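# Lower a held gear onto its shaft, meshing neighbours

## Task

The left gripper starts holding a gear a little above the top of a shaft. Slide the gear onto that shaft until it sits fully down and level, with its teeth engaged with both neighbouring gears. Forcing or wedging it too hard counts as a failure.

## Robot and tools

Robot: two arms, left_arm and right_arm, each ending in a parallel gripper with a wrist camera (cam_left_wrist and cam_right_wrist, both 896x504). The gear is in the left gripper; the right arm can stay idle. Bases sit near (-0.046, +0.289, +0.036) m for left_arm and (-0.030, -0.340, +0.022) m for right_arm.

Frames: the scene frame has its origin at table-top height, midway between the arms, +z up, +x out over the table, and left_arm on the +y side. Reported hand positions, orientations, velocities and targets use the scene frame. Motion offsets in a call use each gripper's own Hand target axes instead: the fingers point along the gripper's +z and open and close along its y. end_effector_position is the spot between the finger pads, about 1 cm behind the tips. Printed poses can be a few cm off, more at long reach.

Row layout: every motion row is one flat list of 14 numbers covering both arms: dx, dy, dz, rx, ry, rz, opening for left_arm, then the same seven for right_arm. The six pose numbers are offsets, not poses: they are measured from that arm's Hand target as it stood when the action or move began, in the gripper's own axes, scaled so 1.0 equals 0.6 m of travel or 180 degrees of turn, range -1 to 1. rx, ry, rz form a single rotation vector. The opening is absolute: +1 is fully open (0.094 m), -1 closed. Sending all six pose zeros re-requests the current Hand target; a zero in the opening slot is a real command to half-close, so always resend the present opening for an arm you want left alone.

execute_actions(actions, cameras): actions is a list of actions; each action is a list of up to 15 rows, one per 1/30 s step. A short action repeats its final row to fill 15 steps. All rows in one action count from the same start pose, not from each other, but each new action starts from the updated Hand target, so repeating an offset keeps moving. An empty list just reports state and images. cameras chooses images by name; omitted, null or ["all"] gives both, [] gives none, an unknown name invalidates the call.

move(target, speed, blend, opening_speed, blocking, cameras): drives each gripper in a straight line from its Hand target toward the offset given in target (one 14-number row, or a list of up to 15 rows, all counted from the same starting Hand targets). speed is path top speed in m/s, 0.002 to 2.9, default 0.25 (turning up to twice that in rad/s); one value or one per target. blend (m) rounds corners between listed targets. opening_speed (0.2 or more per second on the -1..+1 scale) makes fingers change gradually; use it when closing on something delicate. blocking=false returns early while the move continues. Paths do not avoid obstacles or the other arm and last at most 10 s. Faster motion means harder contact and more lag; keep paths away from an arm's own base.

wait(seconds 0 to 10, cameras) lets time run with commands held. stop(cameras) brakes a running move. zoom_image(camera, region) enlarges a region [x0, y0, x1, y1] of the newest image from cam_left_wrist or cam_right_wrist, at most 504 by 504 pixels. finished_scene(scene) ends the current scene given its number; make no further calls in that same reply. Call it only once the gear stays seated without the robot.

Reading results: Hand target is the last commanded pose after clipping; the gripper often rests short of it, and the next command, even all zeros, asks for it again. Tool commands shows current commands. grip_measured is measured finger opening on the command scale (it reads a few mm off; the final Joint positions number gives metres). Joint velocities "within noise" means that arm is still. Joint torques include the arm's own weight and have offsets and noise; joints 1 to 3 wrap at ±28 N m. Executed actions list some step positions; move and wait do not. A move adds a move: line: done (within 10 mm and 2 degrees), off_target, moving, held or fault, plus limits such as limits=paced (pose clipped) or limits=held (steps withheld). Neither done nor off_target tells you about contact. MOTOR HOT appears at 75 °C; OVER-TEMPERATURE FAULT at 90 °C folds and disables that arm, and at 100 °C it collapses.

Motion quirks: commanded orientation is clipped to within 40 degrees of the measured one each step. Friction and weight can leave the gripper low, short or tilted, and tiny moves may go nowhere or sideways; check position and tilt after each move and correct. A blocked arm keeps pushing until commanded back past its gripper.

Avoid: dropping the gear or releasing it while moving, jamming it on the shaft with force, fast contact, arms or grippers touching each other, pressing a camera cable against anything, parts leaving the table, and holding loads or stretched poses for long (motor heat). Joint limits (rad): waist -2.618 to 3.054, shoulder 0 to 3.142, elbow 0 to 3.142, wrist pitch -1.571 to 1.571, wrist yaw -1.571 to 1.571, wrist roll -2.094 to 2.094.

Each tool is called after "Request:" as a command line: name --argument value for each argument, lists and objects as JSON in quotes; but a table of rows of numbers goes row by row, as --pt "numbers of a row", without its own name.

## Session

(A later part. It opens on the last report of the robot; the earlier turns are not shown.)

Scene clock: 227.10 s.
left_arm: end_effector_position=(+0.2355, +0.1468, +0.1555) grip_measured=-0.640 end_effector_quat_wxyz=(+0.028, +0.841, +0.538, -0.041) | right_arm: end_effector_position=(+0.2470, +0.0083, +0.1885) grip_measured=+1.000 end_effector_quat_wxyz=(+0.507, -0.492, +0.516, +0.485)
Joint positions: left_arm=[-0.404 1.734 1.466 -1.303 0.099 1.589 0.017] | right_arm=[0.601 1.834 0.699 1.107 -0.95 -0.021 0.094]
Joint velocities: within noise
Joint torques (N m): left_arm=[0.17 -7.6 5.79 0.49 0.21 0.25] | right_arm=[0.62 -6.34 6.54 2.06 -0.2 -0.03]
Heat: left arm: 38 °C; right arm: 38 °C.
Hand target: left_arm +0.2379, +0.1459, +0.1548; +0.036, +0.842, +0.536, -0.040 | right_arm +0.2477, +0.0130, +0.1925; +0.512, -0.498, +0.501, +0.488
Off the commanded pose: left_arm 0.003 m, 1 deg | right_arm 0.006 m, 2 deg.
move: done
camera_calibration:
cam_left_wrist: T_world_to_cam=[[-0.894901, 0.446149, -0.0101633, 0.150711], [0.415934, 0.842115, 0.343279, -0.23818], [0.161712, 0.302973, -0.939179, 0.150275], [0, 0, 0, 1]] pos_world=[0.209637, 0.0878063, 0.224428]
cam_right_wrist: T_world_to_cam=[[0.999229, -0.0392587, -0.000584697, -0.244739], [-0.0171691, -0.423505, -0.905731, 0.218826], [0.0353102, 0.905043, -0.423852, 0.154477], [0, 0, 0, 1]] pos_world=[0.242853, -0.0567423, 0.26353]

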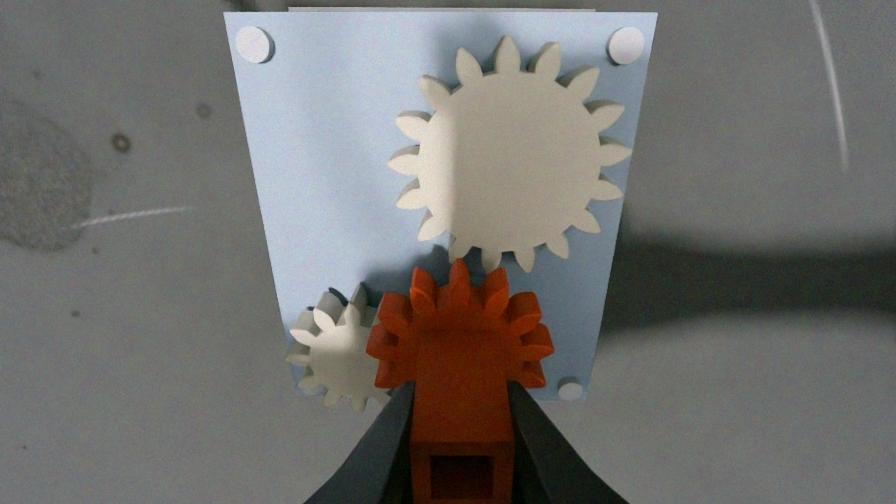

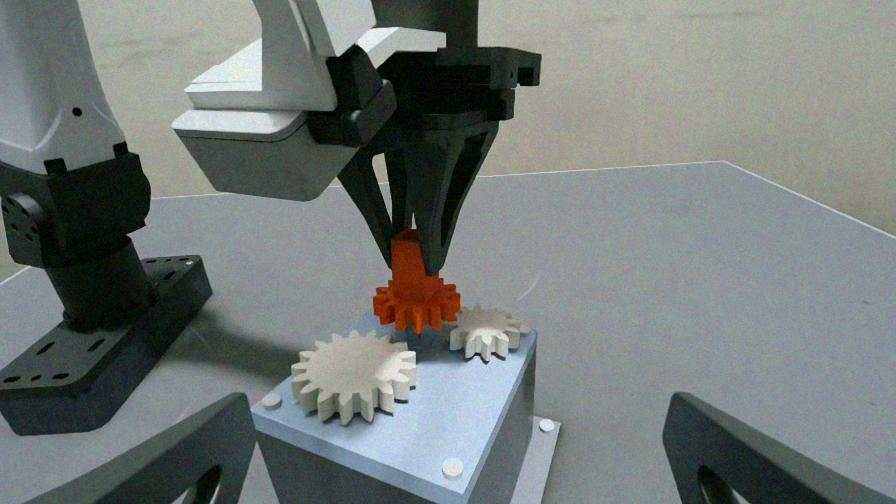

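Request:
move --target '[-0.0022,-0.0085,-0.001,0,0,0,-1,0,0,0,0,0,0,1]' --speed 0.04

Request:
zoom_image --camera "cam_right_wrist" --region '[365, 270, 485, 370]'

Scene clock: 233.77 s.
left_arm: end_effector_position=(+0.2349, +0.1469, +0.1551) grip_measured=-0.640 end_effector_quat_wxyz=(+0.031, +0.841, +0.538, -0.040) | right_arm: end_effector_position=(+0.2470, +0.0083, +0.1885) grip_measured=+1.000 end_effector_quat_wxyz=(+0.507, -0.492, +0.516, +0.485)
Joint positions: left_arm=[-0.404 1.726 1.456 -1.293 0.1 1.589 0.017] | right_arm=[0.601 1.834 0.699 1.107 -0.95 -0.021 0.094]
Joint velocities: within noise
Joint torques (N m): left_arm=[-0.08 -8.57 5 0.39 0.2 0.23] | right_arm=[0.66 -6.31 6.63 2.06 -0.23 -0.02]
Heat: left arm: 38 °C; right arm: 38 °C.
Hand target: left_arm +0.2327, +0.1469, +0.1554; +0.035, +0.842, +0.536, -0.040 | right_arm +0.2477, +0.0130, +0.1925; +0.512, -0.498, +0.501, +0.488
Off the commanded pose: left_arm 0.002 m, 1 deg | right_arm 0.006 m, 2 deg.
move: done
camera_calibration:
cam_left_wrist: T_world_to_cam=[[-0.894847, 0.446064, -0.0166176, 0.151213], [0.413989, 0.843272, 0.342792, -0.237543], [0.16692, 0.299867, -0.939264, 0.149257], [0, 0, 0, 1]] pos_world=[0.208739, 0.0881051, 0.224132]
cam_right_wrist: T_world_to_cam=[[0.999229, -0.0392587, -0.000584697, -0.244739], [-0.0171691, -0.423505, -0.905731, 0.218826], [0.0353102, 0.905043, -0.423852, 0.154477], [0, 0, 0, 1]] pos_world=[0.242853, -0.0567423, 0.26353]

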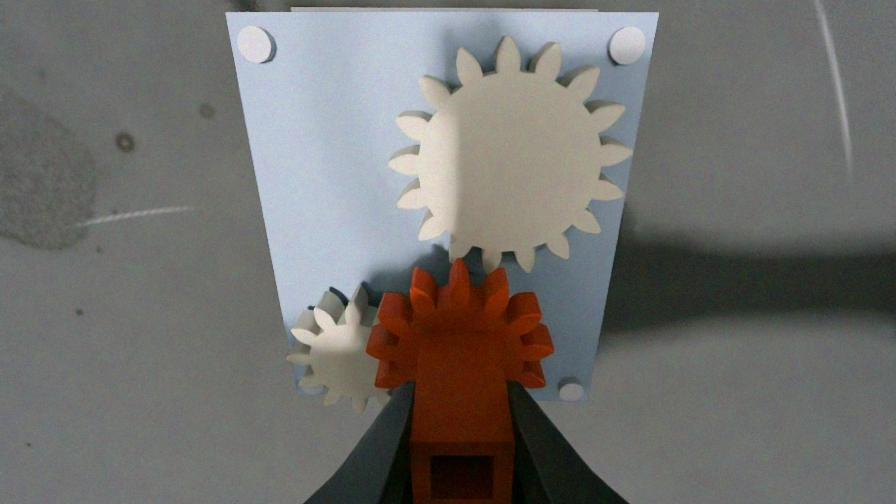

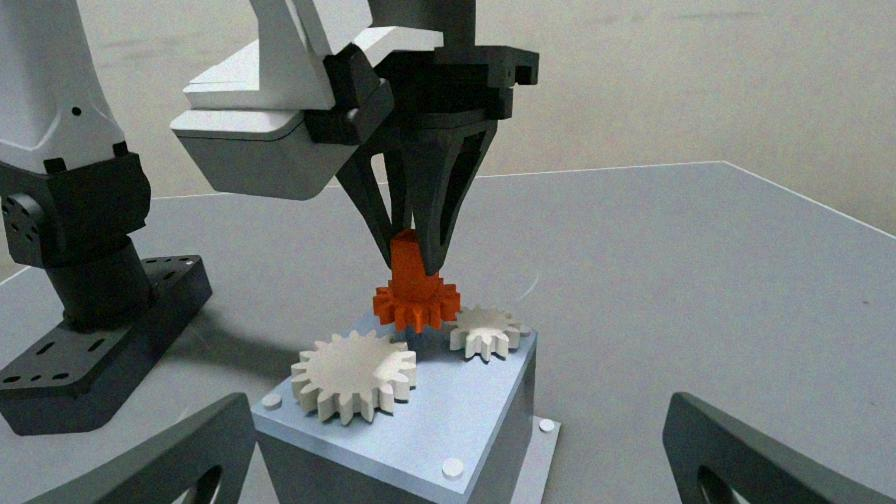

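Scaled by 4.200 from the camera's 896x504 image, which has a finer 1280x720 frame.

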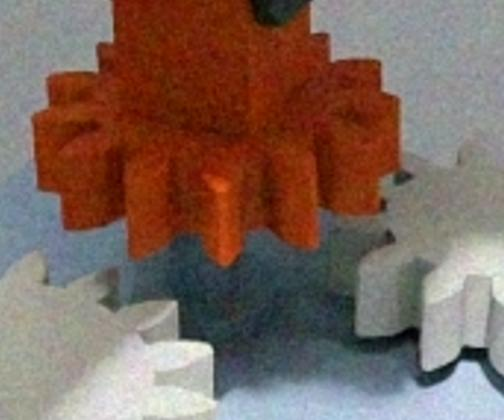

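Request:
move --target '[-0.001,-0.004,-0.004,0,0,0,-1,0,0,0,0,0,0,1]' --speed 0.04

Request:
zoom_image --camera "cam_right_wrist" --region '[365, 270, 485, 370]'

Scene clock: 242.10 s.
left_arm: end_effector_position=(+0.2348, +0.1470, +0.1553) grip_measured=-0.640 end_effector_quat_wxyz=(+0.032, +0.841, +0.538, -0.038) | right_arm: end_effector_position=(+0.2470, +0.0083, +0.1885) grip_measured=+1.000 end_effector_quat_wxyz=(+0.507, -0.492, +0.516, +0.485)
Joint positions: left_arm=[-0.404 1.722 1.451 -1.29 0.1 1.589 0.017] | right_arm=[0.601 1.834 0.699 1.107 -0.95 -0.021 0.094]
Joint velocities: within noise
Joint torques (N m): left_arm=[-0.43 -9.06 5.14 0.27 0.19 0.21] | right_arm=[0.66 -6.3 6.56 2.07 -0.23 0]
Heat: left arm: 38 °C; right arm: 38 °C.
Hand target: left_arm +0.2304, +0.1476, +0.1578; +0.036, +0.842, +0.536, -0.040 | right_arm +0.2477, +0.0130, +0.1925; +0.512, -0.498, +0.501, +0.488
Off the commanded pose: left_arm 0.005 m, 0 deg | right_arm 0.006 m, 2 deg.
move: done
camera_calibration:
cam_left_wrist: T_world_to_cam=[[-0.894789, 0.446021, -0.0204382, 0.15162], [0.412769, 0.843796, 0.342973, -0.237448], [0.170219, 0.298452, -0.939123, 0.148859], [0, 0, 0, 1]] pos_world=[0.20834, 0.0883046, 0.224334]
cam_right_wrist: T_world_to_cam=[[0.999229, -0.0392587, -0.000584697, -0.244739], [-0.0171691, -0.423505, -0.905731, 0.218826], [0.0353102, 0.905043, -0.423852, 0.154477], [0, 0, 0, 1]] pos_world=[0.242853, -0.0567423, 0.26353]

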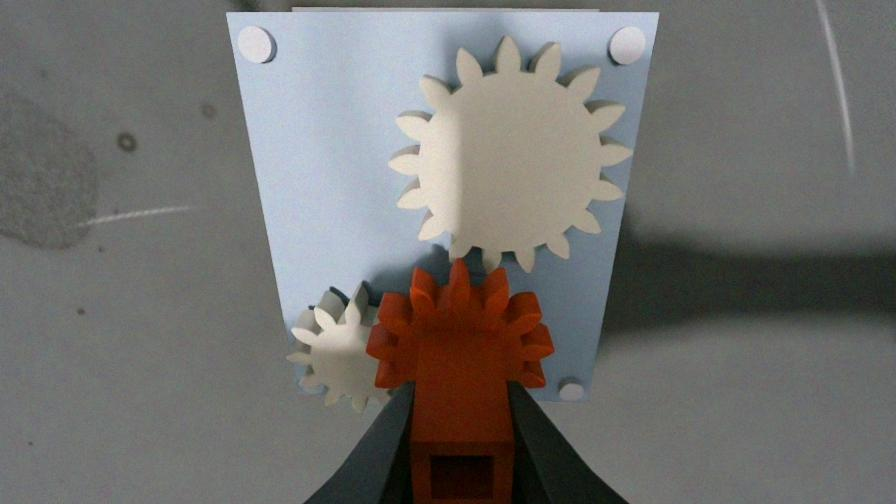

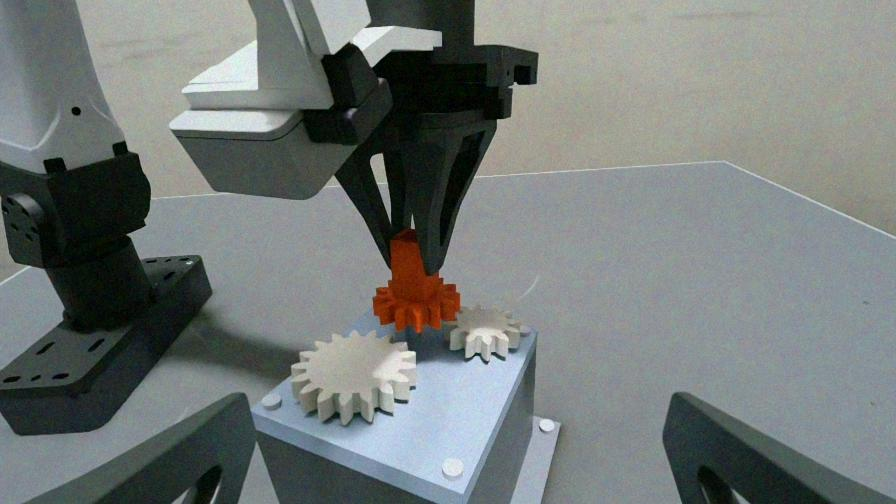

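Scaled by 4.200 from the camera's 896x504 image, which has a finer 1280x720 frame.

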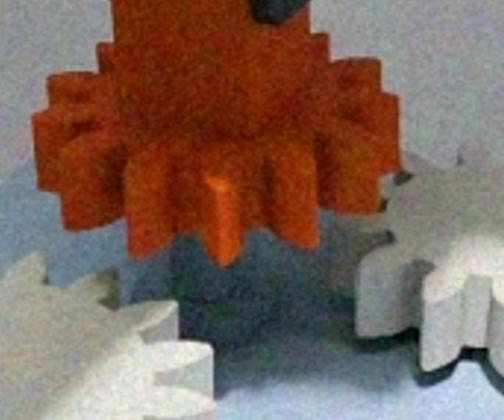

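Request:
move --target '[0.0033,0.006,0.0113,0,0,0,-1,0,0,0,0,0,0,1]' --speed 0.04

Request:
zoom_image --camera "cam_right_wrist" --region '[365, 270, 485, 370]'

Scene clock: 249.60 s.
left_arm: end_effector_position=(+0.2347, +0.1465, +0.1550) grip_measured=-0.640 end_effector_quat_wxyz=(+0.033, +0.841, +0.538, -0.040) | right_arm: end_effector_position=(+0.2470, +0.0083, +0.1885) grip_measured=+1.000 end_effector_quat_wxyz=(+0.507, -0.492, +0.516, +0.485)
Joint positions: left_arm=[-0.404 1.722 1.45 -1.288 0.103 1.589 0.017] | right_arm=[0.601 1.834 0.699 1.107 -0.95 -0.021 0.094]
Joint velocities: within noise
Joint torques (N m): left_arm=[0.05 -7.65 4.41 0.55 0.16 0.25] | right_arm=[0.62 -6.38 6.69 2.1 -0.22 -0.02]
Heat: left arm: 37 °C; right arm: 38 °C.
Hand target: left_arm +0.2342, +0.1472, +0.1509; +0.035, +0.842, +0.536, -0.040 | right_arm +0.2477, +0.0130, +0.1925; +0.512, -0.498, +0.501, +0.488
Off the commanded pose: left_arm 0.004 m, 0 deg | right_arm 0.006 m, 2 deg.
move: done
camera_calibration:
cam_left_wrist: T_world_to_cam=[[-0.894798, 0.445977, -0.0210002, 0.151882], [0.413076, 0.844802, 0.340116, -0.236637], [0.169425, 0.29566, -0.940149, 0.149403], [0, 0, 0, 1]] pos_world=[0.20834, 0.0880035, 0.224134]
cam_right_wrist: T_world_to_cam=[[0.999229, -0.0392587, -0.000584697, -0.244739], [-0.0171691, -0.423505, -0.905731, 0.218826], [0.0353102, 0.905043, -0.423852, 0.154477], [0, 0, 0, 1]] pos_world=[0.242853, -0.0567423, 0.26353]

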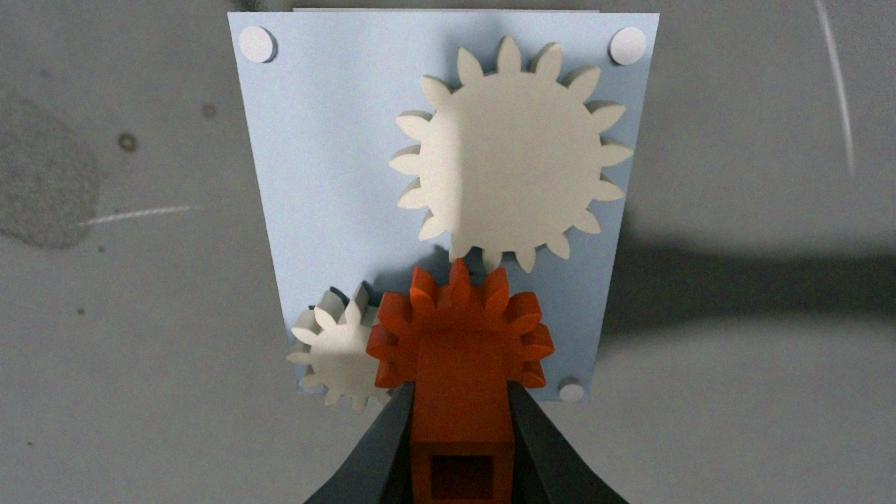

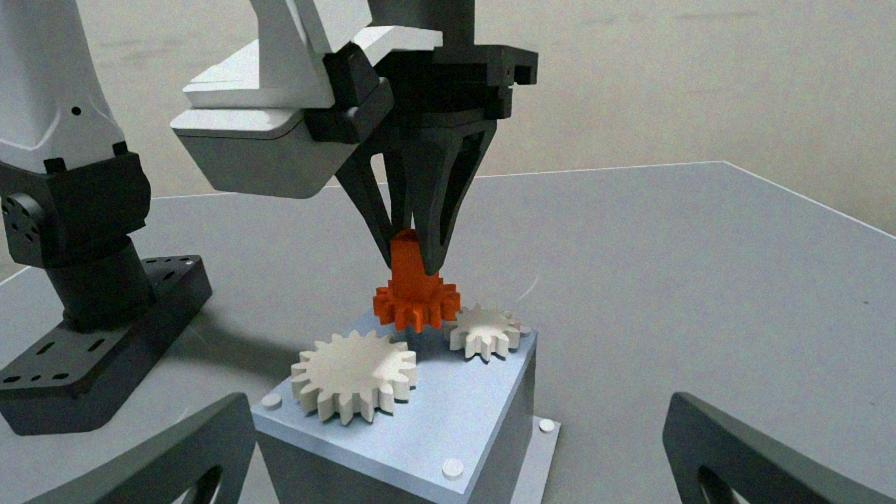

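Scaled by 4.200 from the camera's 896x504 image, which has a finer 1280x720 frame.

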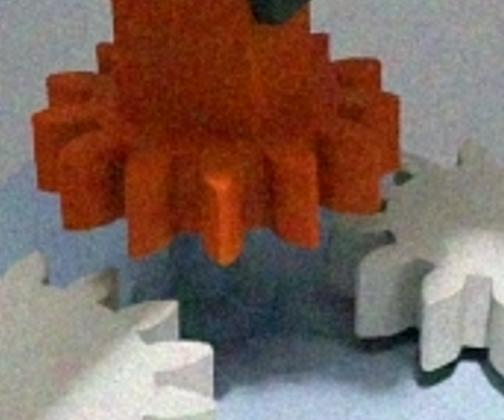

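Request:
move --target '[-0.0025,-0.0048,-0.0141,0,0,0,-1,0,0,0,0,0,0,1]' --speed 0.05

Request:
zoom_image --camera "cam_right_wrist" --region '[365, 270, 485, 370]'

Scene clock: 263.53 s.
left_arm: end_effector_position=(+0.2345, +0.1464, +0.1552) grip_measured=-0.640 end_effector_quat_wxyz=(+0.033, +0.841, +0.538, -0.040) | right_arm: end_effector_position=(+0.2470, +0.0083, +0.1885) grip_measured=+1.000 end_effector_quat_wxyz=(+0.507, -0.492, +0.516, +0.485)
Joint positions: left_arm=[-0.404 1.721 1.45 -1.288 0.103 1.589 0.017] | right_arm=[0.601 1.834 0.699 1.107 -0.95 -0.021 0.094]
Joint velocities: within noise
Joint torques (N m): left_arm=[-0.06 -8.7 6.19 0.2 0.18 0.23] | right_arm=[0.64 -6.37 6.63 2.08 -0.22 -0.02]
Heat: left arm: 37 °C; right arm: 38 °C.
Hand target: left_arm +0.2312, +0.1480, +0.1594; +0.035, +0.842, +0.536, -0.040 | right_arm +0.2477, +0.0130, +0.1925; +0.512, -0.498, +0.501, +0.488
Off the commanded pose: left_arm 0.006 m, 0 deg | right_arm 0.006 m, 2 deg.
move: done
camera_calibration:
cam_left_wrist: T_world_to_cam=[[-0.89477, 0.446015, -0.0214089, 0.151791], [0.413054, 0.844954, 0.339762, -0.236586], [0.169628, 0.295166, -0.940268, 0.149747], [0, 0, 0, 1]] pos_world=[0.20814, 0.0880032, 0.224435]
cam_right_wrist: T_world_to_cam=[[0.999229, -0.0392587, -0.000584697, -0.244739], [-0.0171691, -0.423505, -0.905731, 0.218826], [0.0353102, 0.905043, -0.423852, 0.154477], [0, 0, 0, 1]] pos_world=[0.242853, -0.0567423, 0.26353]

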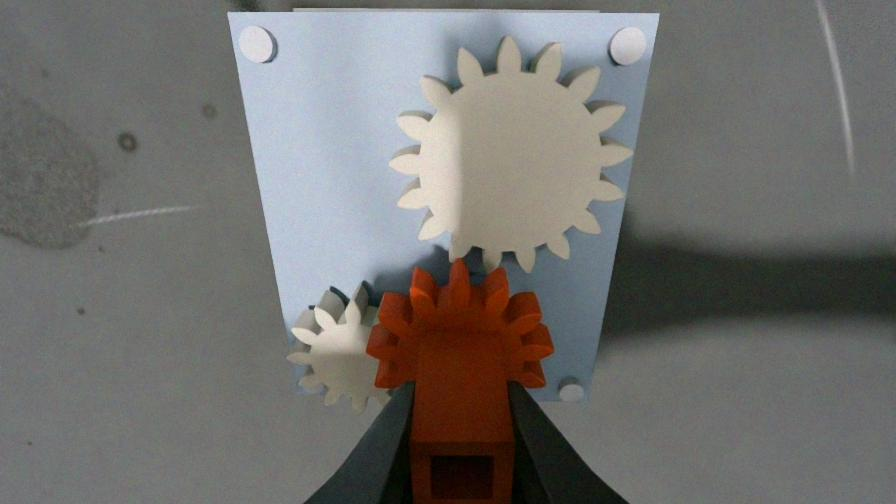

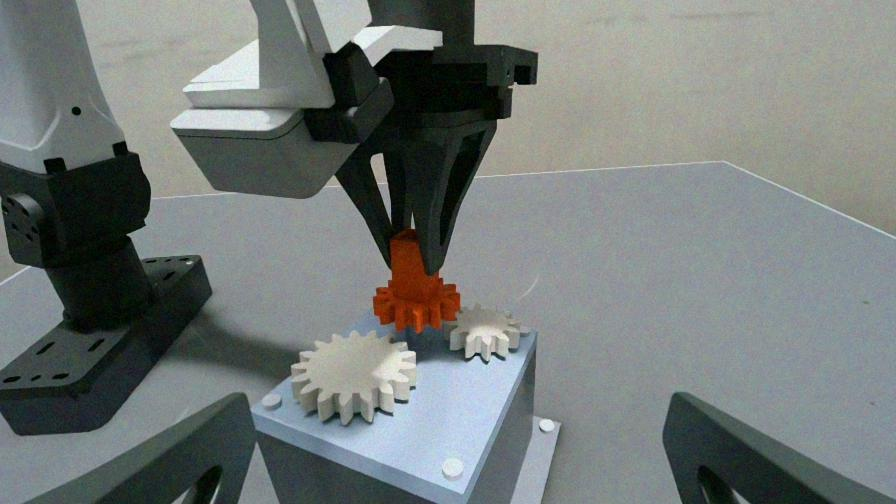

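Scaled by 4.200 from the camera's 896x504 image, which has a finer 1280x720 frame.

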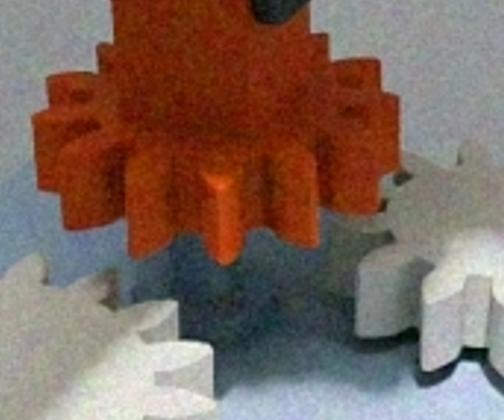

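Request:
move --target '[-0.0025,-0.0063,-0.004,0,0,0,-1,0,0,0,0,0,0,1]' --speed 0.05 --cameras '["cam_right_wrist"]'

Request:
zoom_image --camera "cam_right_wrist" --region '[365, 270, 485, 370]'

Scene clock: 270.80 s.
left_arm: end_effector_position=(+0.2327, +0.1473, +0.1555) grip_measured=-0.640 end_effector_quat_wxyz=(+0.032, +0.841, +0.538, -0.041) | right_arm: end_effector_position=(+0.2470, +0.0083, +0.1885) grip_measured=+1.000 end_effector_quat_wxyz=(+0.507, -0.492, +0.516, +0.485)
Joint positions: left_arm=[-0.404 1.717 1.446 -1.292 0.103 1.589 0.017] | right_arm=[0.601 1.834 0.699 1.107 -0.95 -0.021 0.094]
Joint velocities: within noise
Joint torques (N m): left_arm=[-0.39 -9.57 5.83 0.18 0.17 0.2] | right_arm=[0.65 -6.34 6.69 2.09 -0.22 -0.07]
Heat: left arm: 37 °C; right arm: 38 °C.
Hand target: left_arm +0.2273, +0.1484, +0.1620; +0.036, +0.842, +0.536, -0.040 | right_arm +0.2477, +0.0130, +0.1924; +0.512, -0.498, +0.501, +0.488
Off the commanded pose: left_arm 0.009 m, 0 deg | right_arm 0.006 m, 2 deg.
move: done
camera_calibration:
cam_right_wrist: T_world_to_cam=[[0.999229, -0.0392587, -0.000584697, -0.244739], [-0.0171691, -0.423505, -0.905731, 0.218826], [0.0353102, 0.905043, -0.423852, 0.154477], [0, 0, 0, 1]] pos_world=[0.242853, -0.0567423, 0.26353]
Images, in order (width x height): cam_right_wrist 896x504.

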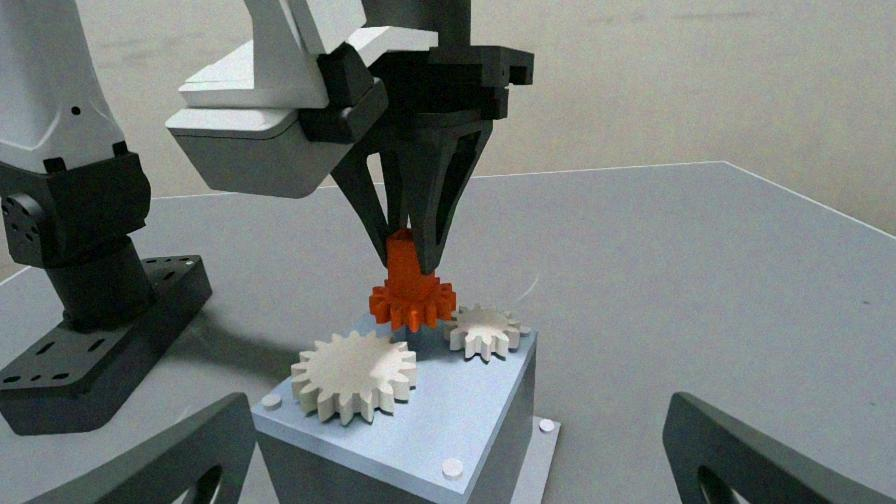

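Scaled by 4.200 from the camera's 896x504 image, which has a finer 1280x720 frame.

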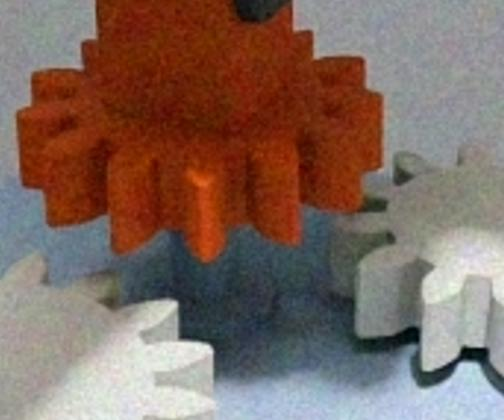

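Request:
move --target '[0.004,0.0057,0.0165,0,0,0,-1,0,0,0,0,0,0,1]' --speed 0.05

Request:
zoom_image --camera "cam_right_wrist" --region '[365, 270, 485, 370]'

Scene clock: 280.93 s.
left_arm: end_effector_position=(+0.2321, +0.1475, +0.1550) grip_measured=-0.640 end_effector_quat_wxyz=(+0.033, +0.841, +0.538, -0.040) | right_arm: end_effector_position=(+0.2470, +0.0083, +0.1885) grip_measured=+1.000 end_effector_quat_wxyz=(+0.507, -0.492, +0.516, +0.485)
Joint positions: left_arm=[-0.404 1.711 1.438 -1.287 0.103 1.589 0.017] | right_arm=[0.601 1.834 0.699 1.107 -0.95 -0.021 0.094]
Joint velocities: within noise
Joint torques (N m): left_arm=[-0.08 -7.72 4.51 0.53 0.19 0.24] | right_arm=[0.57 -6.31 6.69 2.07 -0.23 -0.04]
Heat: left arm: 37 °C; right arm: 38 °C.
Hand target: left_arm +0.2310, +0.1481, +0.1519; +0.036, +0.842, +0.536, -0.040 | right_arm +0.2477, +0.0130, +0.1924; +0.512, -0.498, +0.501, +0.488
Off the commanded pose: left_arm 0.003 m, 0 deg | right_arm 0.006 m, 2 deg.
move: done
camera_calibration:
cam_left_wrist: T_world_to_cam=[[-0.894808, 0.445975, -0.0206165, 0.148983], [0.413263, 0.844877, 0.339701, -0.236478], [0.168917, 0.295447, -0.940308, 0.149771], [0, 0, 0, 1]] pos_world=[0.20574, 0.0891034, 0.224234]
cam_right_wrist: T_world_to_cam=[[0.999229, -0.0392587, -0.000584697, -0.244739], [-0.0171691, -0.423505, -0.905731, 0.218826], [0.0353102, 0.905043, -0.423852, 0.154477], [0, 0, 0, 1]] pos_world=[0.242853, -0.0567423, 0.26353]

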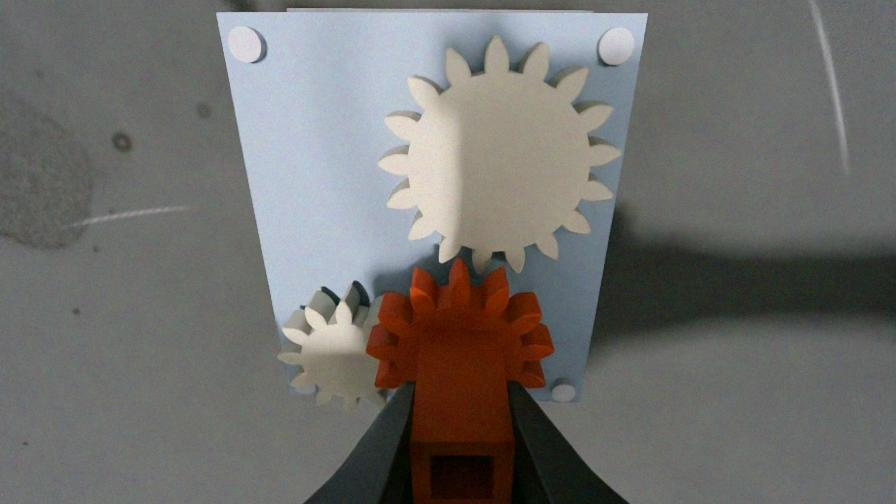

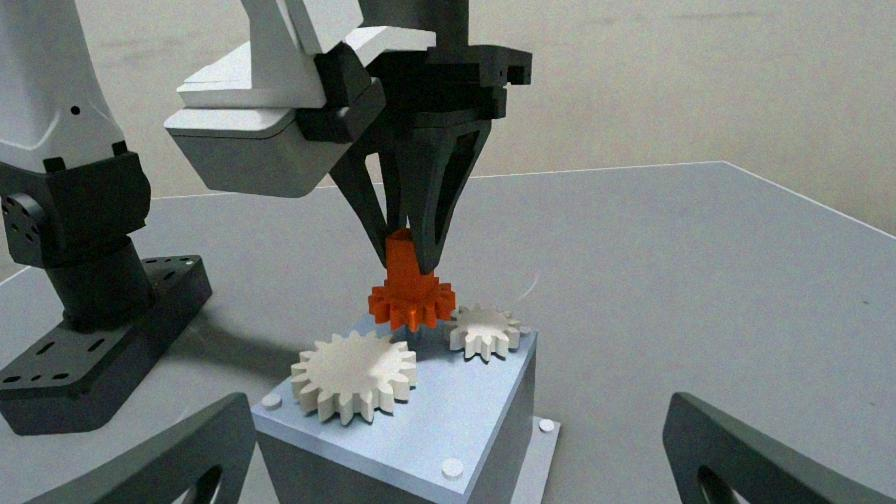

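Scaled by 4.200 from the camera's 896x504 image, which has a finer 1280x720 frame.

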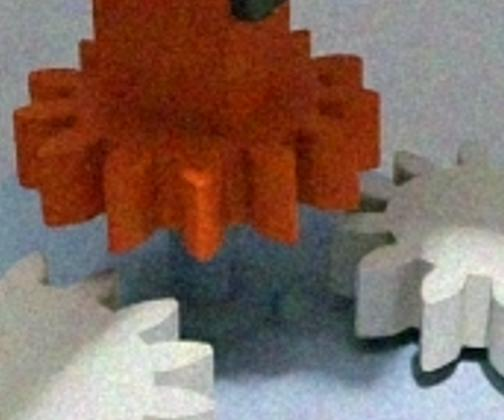

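Request:
move --target '[0.0037,-0.0073,-0.002,0,0,0,-1,0,0,0,0,0,0,1]' --speed 0.03 --cameras '[]'

Scene clock: 335.47 s.
left_arm: end_effector_position=(+0.2321, +0.1487, +0.1550) grip_measured=-0.640 end_effector_quat_wxyz=(+0.038, +0.841, +0.538, -0.036) | right_arm: end_effector_position=(+0.2470, +0.0083, +0.1885) grip_measured=+1.000 end_effector_quat_wxyz=(+0.507, -0.492, +0.516, +0.485)
Joint positions: left_arm=[-0.401 1.698 1.423 -1.272 0.103 1.591 0.017] | right_arm=[0.601 1.834 0.699 1.107 -0.95 -0.021 0.094]
Joint velocities: within noise
Joint torques (N m): left_arm=[0.34 -7.91 4.62 0.34 0.19 0.28] | right_arm=[0.65 -6.39 6.61 2.09 -0.23 -0.04]
Heat: left arm: 36 °C; right arm: 38 °C.
Hand target: left_arm +0.2281, +0.1521, +0.1528; +0.036, +0.842, +0.536, -0.040 | right_arm +0.2477, +0.0130, +0.1924; +0.512, -0.498, +0.501, +0.488
Off the commanded pose: left_arm 0.006 m, 1 deg | right_arm 0.006 m, 2 deg.
move: done
No camera images: "cameras" was empty.

Request:
move --target '[0.0025,-0.003,0.005,0,0,0,-1,0,0,0,0,0,0,1]' --speed 0.03

Request:
zoom_image --camera "cam_right_wrist" --region '[365, 270, 485, 370]'

Scene clock: 341.13 s.
left_arm: end_effector_position=(+0.2318, +0.1491, +0.1550) grip_measured=-0.640 end_effector_quat_wxyz=(+0.044, +0.841, +0.538, -0.035) | right_arm: end_effector_position=(+0.2470, +0.0083, +0.1885) grip_measured=+1.000 end_effector_quat_wxyz=(+0.507, -0.492, +0.516, +0.485)
Joint positions: left_arm=[-0.397 1.686 1.408 -1.259 0.108 1.595 0.017] | right_arm=[0.601 1.834 0.699 1.107 -0.95 -0.021 0.094]
Joint velocities: within noise
Joint torques (N m): left_arm=[0.31 -7.28 4.15 0.37 0.12 0.3] | right_arm=[0.62 -6.3 6.75 2.06 -0.25 -0.03]
Heat: left arm: 35 °C; right arm: 38 °C.
Hand target: left_arm +0.2271, +0.1539, +0.1497; +0.036, +0.842, +0.536, -0.040 | right_arm +0.2477, +0.0130, +0.1924; +0.512, -0.498, +0.501, +0.488
Off the commanded pose: left_arm 0.009 m, 1 deg | right_arm 0.006 m, 2 deg.
move: done
camera_calibration:
cam_left_wrist: T_world_to_cam=[[-0.894459, 0.4449, -0.0447974, 0.151908], [0.40596, 0.84998, 0.335753, -0.236125], [0.187453, 0.282132, -0.940884, 0.147163], [0, 0, 0, 1]] pos_world=[0.204147, 0.0915986, 0.224548]
cam_right_wrist: T_world_to_cam=[[0.999229, -0.0392587, -0.000584697, -0.244739], [-0.0171691, -0.423505, -0.905731, 0.218826], [0.0353102, 0.905043, -0.423852, 0.154477], [0, 0, 0, 1]] pos_world=[0.242853, -0.0567423, 0.26353]

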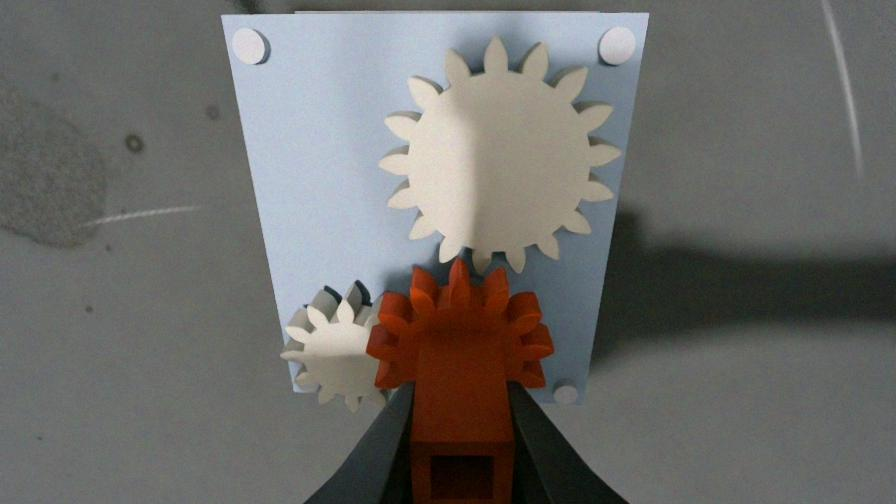

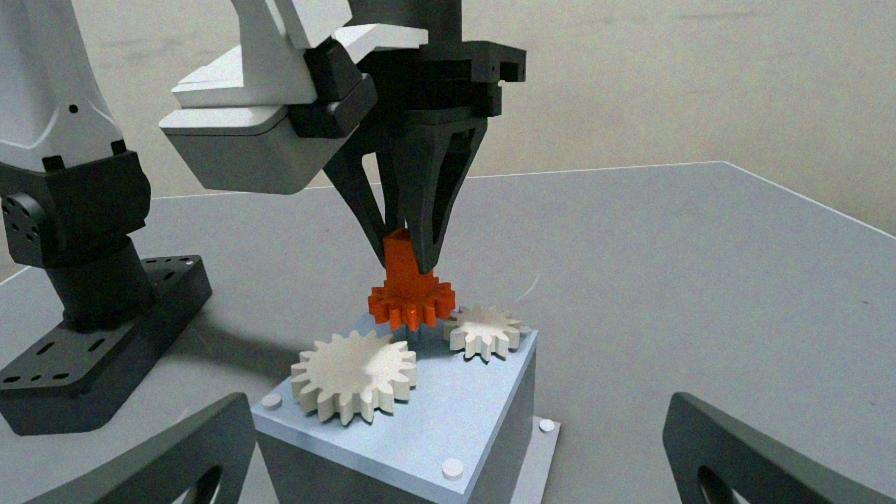

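Scaled by 4.200 from the camera's 896x504 image, which has a finer 1280x720 frame.

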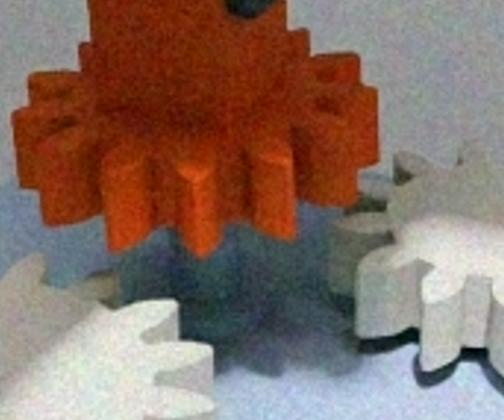

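Request:
zoom_image --camera "cam_left_wrist" --region '[260, 270, 400, 430]'

Request:
zoom_image --camera "cam_left_wrist" --region '[220, 20, 640, 300]'

Request:
zoom_image --camera "cam_left_wrist" --region '[400, 240, 600, 420]'

Scaled by 3.150 from the camera's 896x504 image, which has a finer 1280x720 frame.

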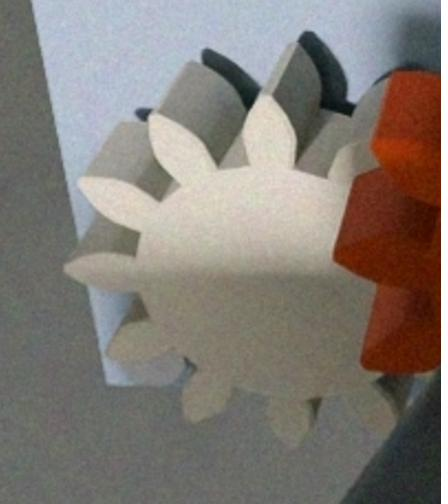

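Scaled by 1.200 from the camera's 896x504 image, which has a finer 1280x720 frame.

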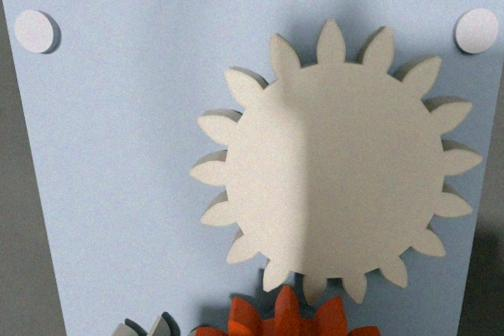

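Scaled by 2.520 from the camera's 896x504 image, which has a finer 1280x720 frame.

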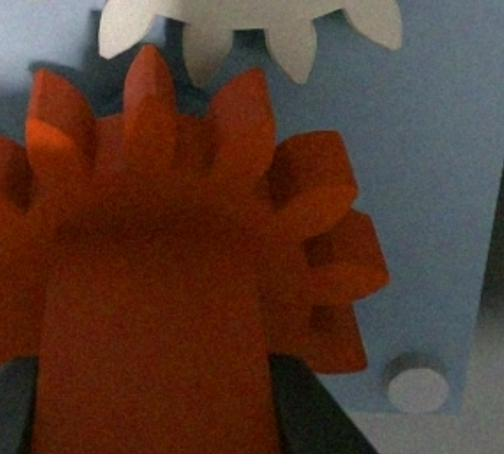

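Request:
move --target '[-0.0005,0.011,-0.02,0,0,0,-1,0,0,0,0,0,0,1]' --speed 0.05 --cameras '["cam_right_wrist"]'

Request:
zoom_image --camera "cam_right_wrist" --region '[365, 270, 485, 370]'

Scene clock: 435.77 s.
left_arm: end_effector_position=(+0.2294, +0.1513, +0.1575) grip_measured=-0.640 end_effector_quat_wxyz=(+0.034, +0.841, +0.538, -0.042) | right_arm: end_effector_position=(+0.2470, +0.0083, +0.1885) grip_measured=+1.000 end_effector_quat_wxyz=(+0.507, -0.492, +0.516, +0.485)
Joint positions: left_arm=[-0.393 1.696 1.431 -1.295 0.108 1.599 0.017] | right_arm=[0.601 1.834 0.699 1.107 -0.95 -0.021 0.094]
Joint velocities: within noise
Joint torques (N m): left_arm=[0.29 -6.23 8.81 0.18 0.12 0.29] | right_arm=[0.64 -6.39 6.69 2.06 -0.23 -0.02]
Heat: left arm: 34 °C; right arm: 39 °C.
Hand target: left_arm +0.2332, +0.1522, +0.1617; +0.035, +0.842, +0.536, -0.040 | right_arm +0.2477, +0.0130, +0.1924; +0.512, -0.498, +0.501, +0.488
Off the commanded pose: left_arm 0.006 m, 0 deg | right_arm 0.006 m, 2 deg.
move: done
camera_calibration:
cam_right_wrist: T_world_to_cam=[[0.999229, -0.0392587, -0.000584697, -0.244739], [-0.0171691, -0.423505, -0.905731, 0.218826], [0.0353102, 0.905043, -0.423852, 0.154477], [0, 0, 0, 1]] pos_world=[0.242853, -0.0567423, 0.26353]
Images, in order (width x height): cam_right_wrist 896x504.

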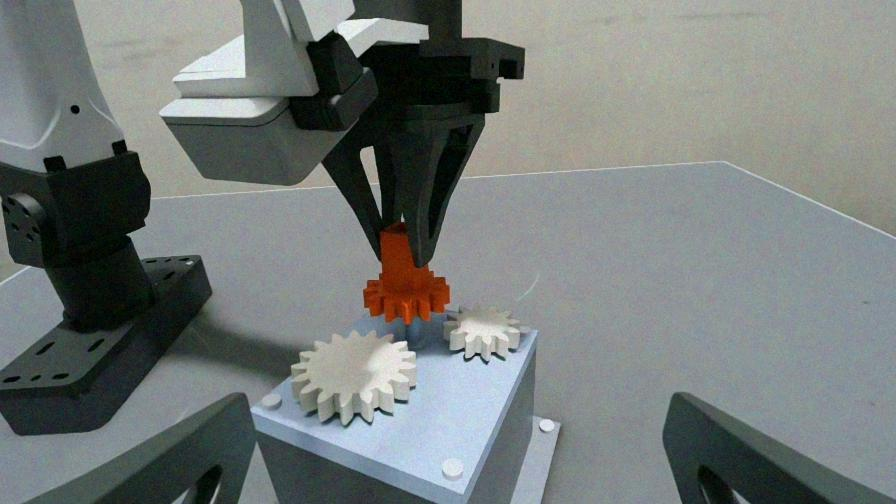

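Scaled by 4.200 from the camera's 896x504 image, which has a finer 1280x720 frame.

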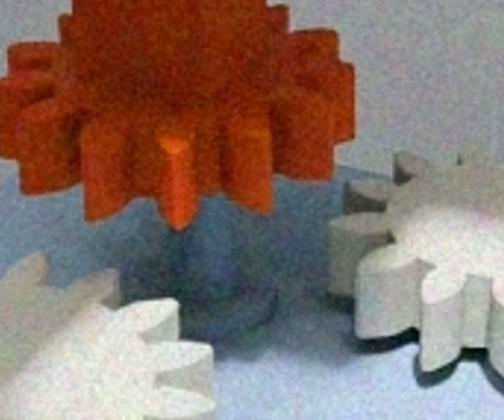

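Request:
move --target '[-0.0017,0.01,0.0003,0,0,0,-1,0,0,0,0,0,0,1]' --speed 0.05 --cameras '["cam_right_wrist"]'

Request:
zoom_image --camera "cam_right_wrist" --region '[365, 270, 485, 370]'

Scene clock: 451.43 s.
left_arm: end_effector_position=(+0.2349, +0.1490, +0.1574) grip_measured=-0.640 end_effector_quat_wxyz=(+0.034, +0.841, +0.538, -0.042) | right_arm: end_effector_position=(+0.2470, +0.0083, +0.1885) grip_measured=+1.000 end_effector_quat_wxyz=(+0.507, -0.492, +0.516, +0.485)
Joint positions: left_arm=[-0.393 1.719 1.456 -1.298 0.108 1.599 0.017] | right_arm=[0.601 1.834 0.699 1.107 -0.95 -0.021 0.094]
Joint velocities: within noise
Joint torques (N m): left_arm=[-0.12 -6.58 8.91 0.18 0.12 0.23] | right_arm=[0.62 -6.37 6.61 2.05 -0.23 -0.02]
Heat: left arm: 35 °C; right arm: 39 °C.
Hand target: left_arm +0.2382, +0.1487, +0.1617; +0.035, +0.842, +0.536, -0.040 | right_arm +0.2477, +0.0130, +0.1924; +0.512, -0.498, +0.501, +0.488
Off the commanded pose: left_arm 0.006 m, 0 deg | right_arm 0.006 m, 2 deg.
move: done
camera_calibration:
cam_right_wrist: T_world_to_cam=[[0.999229, -0.0392587, -0.000584697, -0.244739], [-0.0171691, -0.423505, -0.905731, 0.218826], [0.0353102, 0.905043, -0.423852, 0.154477], [0, 0, 0, 1]] pos_world=[0.242853, -0.0567423, 0.26353]
Images, in order (width x height): cam_right_wrist 896x504.

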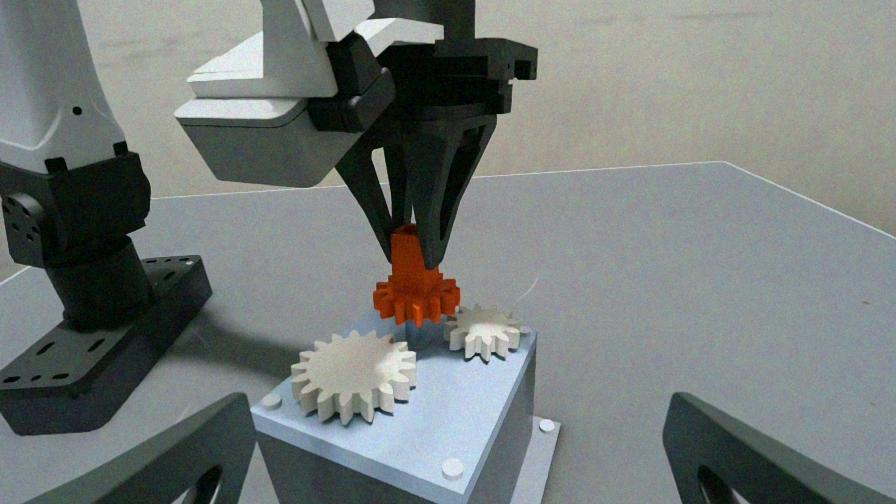

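Scaled by 4.200 from the camera's 896x504 image, which has a finer 1280x720 frame.

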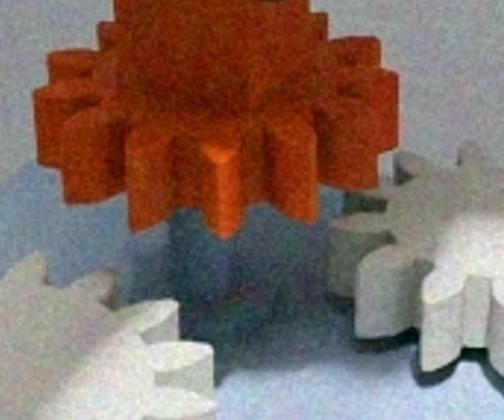

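Request:
move --target '[-0.0045,-0.0135,0.0003,0,0,0,-1,0,0,0,0,0,0,1]' --speed 0.05 --cameras '[]'

Scene clock: 464.27 s.
left_arm: end_effector_position=(+0.2347, +0.1490, +0.1575) grip_measured=-0.640 end_effector_quat_wxyz=(+0.034, +0.841, +0.538, -0.042) | right_arm: end_effector_position=(+0.2470, +0.0083, +0.1885) grip_measured=+1.000 end_effector_quat_wxyz=(+0.507, -0.492, +0.516, +0.485)
Joint positions: left_arm=[-0.393 1.719 1.457 -1.3 0.108 1.599 0.017] | right_arm=[0.601 1.834 0.699 1.107 -0.95 -0.021 0.094]
Joint velocities: within noise
Joint torques (N m): left_arm=[-0.75 -9.2 5.49 0.21 0.11 0.17] | right_arm=[0.55 -6.48 6.68 2.06 -0.23 -0.01]
Heat: left arm: 37 °C; right arm: 39 °C.
Hand target: left_arm +0.2298, +0.1497, +0.1617; +0.036, +0.842, +0.536, -0.040 | right_arm +0.2477, +0.0130, +0.1924; +0.512, -0.498, +0.501, +0.488
Off the commanded pose: left_arm 0.007 m, 0 deg | right_arm 0.006 m, 2 deg.
move: done
No camera images: "cameras" was empty.

Request:
move --target '[-0.001,-0.0022,0.0005,0,0,0,-1,0,0,0,0,0,0,1]' --speed 0.05 --cameras '[]'

Scene clock: 470.83 s.
left_arm: end_effector_position=(+0.2322, +0.1501, +0.1548) grip_measured=-0.640 end_effector_quat_wxyz=(+0.030, +0.841, +0.539, -0.045) | right_arm: end_effector_position=(+0.2470, +0.0083, +0.1886) grip_measured=+1.000 end_effector_quat_wxyz=(+0.507, -0.492, +0.516, +0.485)
Joint positions: left_arm=[-0.393 1.719 1.446 -1.3 0.108 1.599 0.017] | right_arm=[0.601 1.834 0.699 1.107 -0.95 -0.021 0.094]
Joint velocities: within noise
Joint torques (N m): left_arm=[-0.87 -9.72 5.86 0.21 0.12 0.17] | right_arm=[0.55 -6.35 6.61 2.08 -0.22 -0.03]
Heat: left arm: 37 °C; right arm: 39 °C.
Hand target: left_arm +0.2283, +0.1496, +0.1615; +0.035, +0.842, +0.536, -0.040 | right_arm +0.2477, +0.0130, +0.1925; +0.512, -0.498, +0.501, +0.488
Off the commanded pose: left_arm 0.008 m, 1 deg | right_arm 0.006 m, 2 deg.
move: done
No camera images: "cameras" was empty.

Request:
execute_actions --actions '[]'

Request:
zoom_image --camera "cam_right_wrist" --region '[365, 270, 485, 370]'

Scene clock: 474.93 s.
left_arm: end_effector_position=(+0.2322, +0.1501, +0.1548) grip_measured=-0.640 end_effector_quat_wxyz=(+0.030, +0.841, +0.539, -0.045) | right_arm: end_effector_position=(+0.2470, +0.0083, +0.1886) grip_measured=+1.000 end_effector_quat_wxyz=(+0.507, -0.492, +0.516, +0.485)
Joint positions: left_arm=[-0.393 1.719 1.446 -1.3 0.108 1.599 0.017] | right_arm=[0.601 1.834 0.699 1.107 -0.95 -0.021 0.094]
Joint velocities: within noise
Joint torques (N m): left_arm=[-0.95 -9.65 5.81 0.19 0.13 0.16] | right_arm=[0.68 -6.28 6.68 2.05 -0.22 -0.04]
Heat: left arm: 36 °C; right arm: 39 °C.
Hand target: left_arm +0.2283, +0.1496, +0.1615; +0.035, +0.842, +0.536, -0.040 | right_arm +0.2477, +0.0130, +0.1925; +0.512, -0.498, +0.501, +0.488
Tool commands: left_gripper/opening=-1.0 right_gripper/opening=+1.0
Off the commanded pose: left_arm 0.008 m, 1 deg | right_arm 0.006 m, 2 deg.
camera_calibration:
cam_left_wrist: T_world_to_cam=[[-0.895502, 0.444966, -0.008978, 0.146475], [0.416704, 0.845369, 0.33423, -0.238605], [0.156311, 0.295563, -0.942449, 0.152012], [0, 0, 0, 1]] pos_world=[0.206835, 0.091604, 0.224327]
cam_right_wrist: T_world_to_cam=[[0.999227, -0.0393104, -0.00023689, -0.244833], [-0.016868, -0.423308, -0.905829, 0.21888], [0.0355082, 0.905133, -0.423644, 0.154421], [0, 0, 0, 1]] pos_world=[0.242853, -0.0567423, 0.26363]

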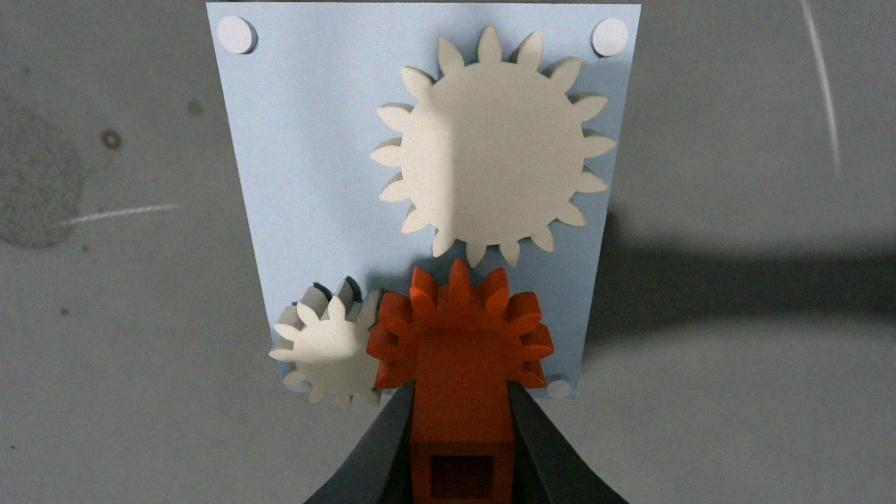

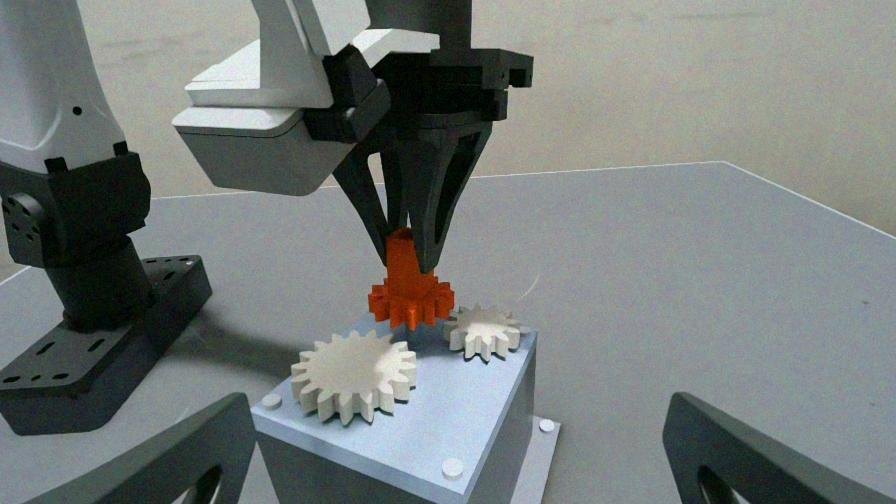

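Scaled by 4.200 from the camera's 896x504 image, which has a finer 1280x720 frame.

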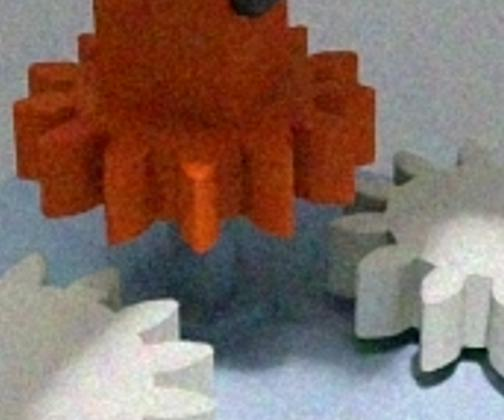

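Request:
move --target '[0.0013,0.0117,0.0043,0,0,0,-1,0,0,0,0,0,0,1]' --speed 0.05 --cameras '[]'

Scene clock: 490.27 s.
left_arm: end_effector_position=(+0.2322, +0.1501, +0.1548) grip_measured=-0.640 end_effector_quat_wxyz=(+0.030, +0.841, +0.539, -0.045) | right_arm: end_effector_position=(+0.2470, +0.0083, +0.1886) grip_measured=+1.000 end_effector_quat_wxyz=(+0.507, -0.492, +0.516, +0.485)
Joint positions: left_arm=[-0.393 1.719 1.446 -1.3 0.108 1.599 0.017] | right_arm=[0.601 1.834 0.699 1.107 -0.95 -0.021 0.094]
Joint velocities: within noise
Joint torques (N m): left_arm=[-0.88 -7.35 7.87 0.28 0.11 0.16] | right_arm=[0.59 -6.3 6.63 2.06 -0.24 -0.02]
Heat: left arm: 36 °C; right arm: 39 °C.
Hand target: left_arm +0.2349, +0.1471, +0.1589; +0.035, +0.842, +0.536, -0.040 | right_arm +0.2477, +0.0130, +0.1925; +0.512, -0.498, +0.501, +0.488
Off the commanded pose: left_arm 0.006 m, 1 deg | right_arm 0.006 m, 2 deg.
move: done
No camera images: "cameras" was empty.

Request:
move --target '[-0.0015,0.0045,0.0005,0,0,0,-1,0,0,0,0,0,0,1]' --speed 0.05 --cameras '[]'

Scene clock: 494.77 s.
left_arm: end_effector_position=(+0.2319, +0.1495, +0.1548) grip_measured=-0.640 end_effector_quat_wxyz=(+0.030, +0.841, +0.538, -0.045) | right_arm: end_effector_position=(+0.2470, +0.0083, +0.1886) grip_measured=+1.000 end_effector_quat_wxyz=(+0.507, -0.492, +0.516, +0.485)
Joint positions: left_arm=[-0.396 1.719 1.446 -1.3 0.108 1.599 0.017] | right_arm=[0.601 1.834 0.699 1.107 -0.95 -0.021 0.094]
Joint velocities: within noise
Joint torques (N m): left_arm=[-1.03 -6.39 8.81 0.29 0.12 0.12] | right_arm=[0.65 -6.32 6.67 2.06 -0.21 -0.03]
Heat: left arm: 36 °C; right arm: 39 °C.
Hand target: left_arm +0.2369, +0.1451, +0.1588; +0.035, +0.842, +0.536, -0.040 | right_arm +0.2477, +0.0130, +0.1925; +0.512, -0.498, +0.501, +0.488
Off the commanded pose: left_arm 0.008 m, 1 deg | right_arm 0.006 m, 2 deg.
move: done
No camera images: "cameras" was empty.


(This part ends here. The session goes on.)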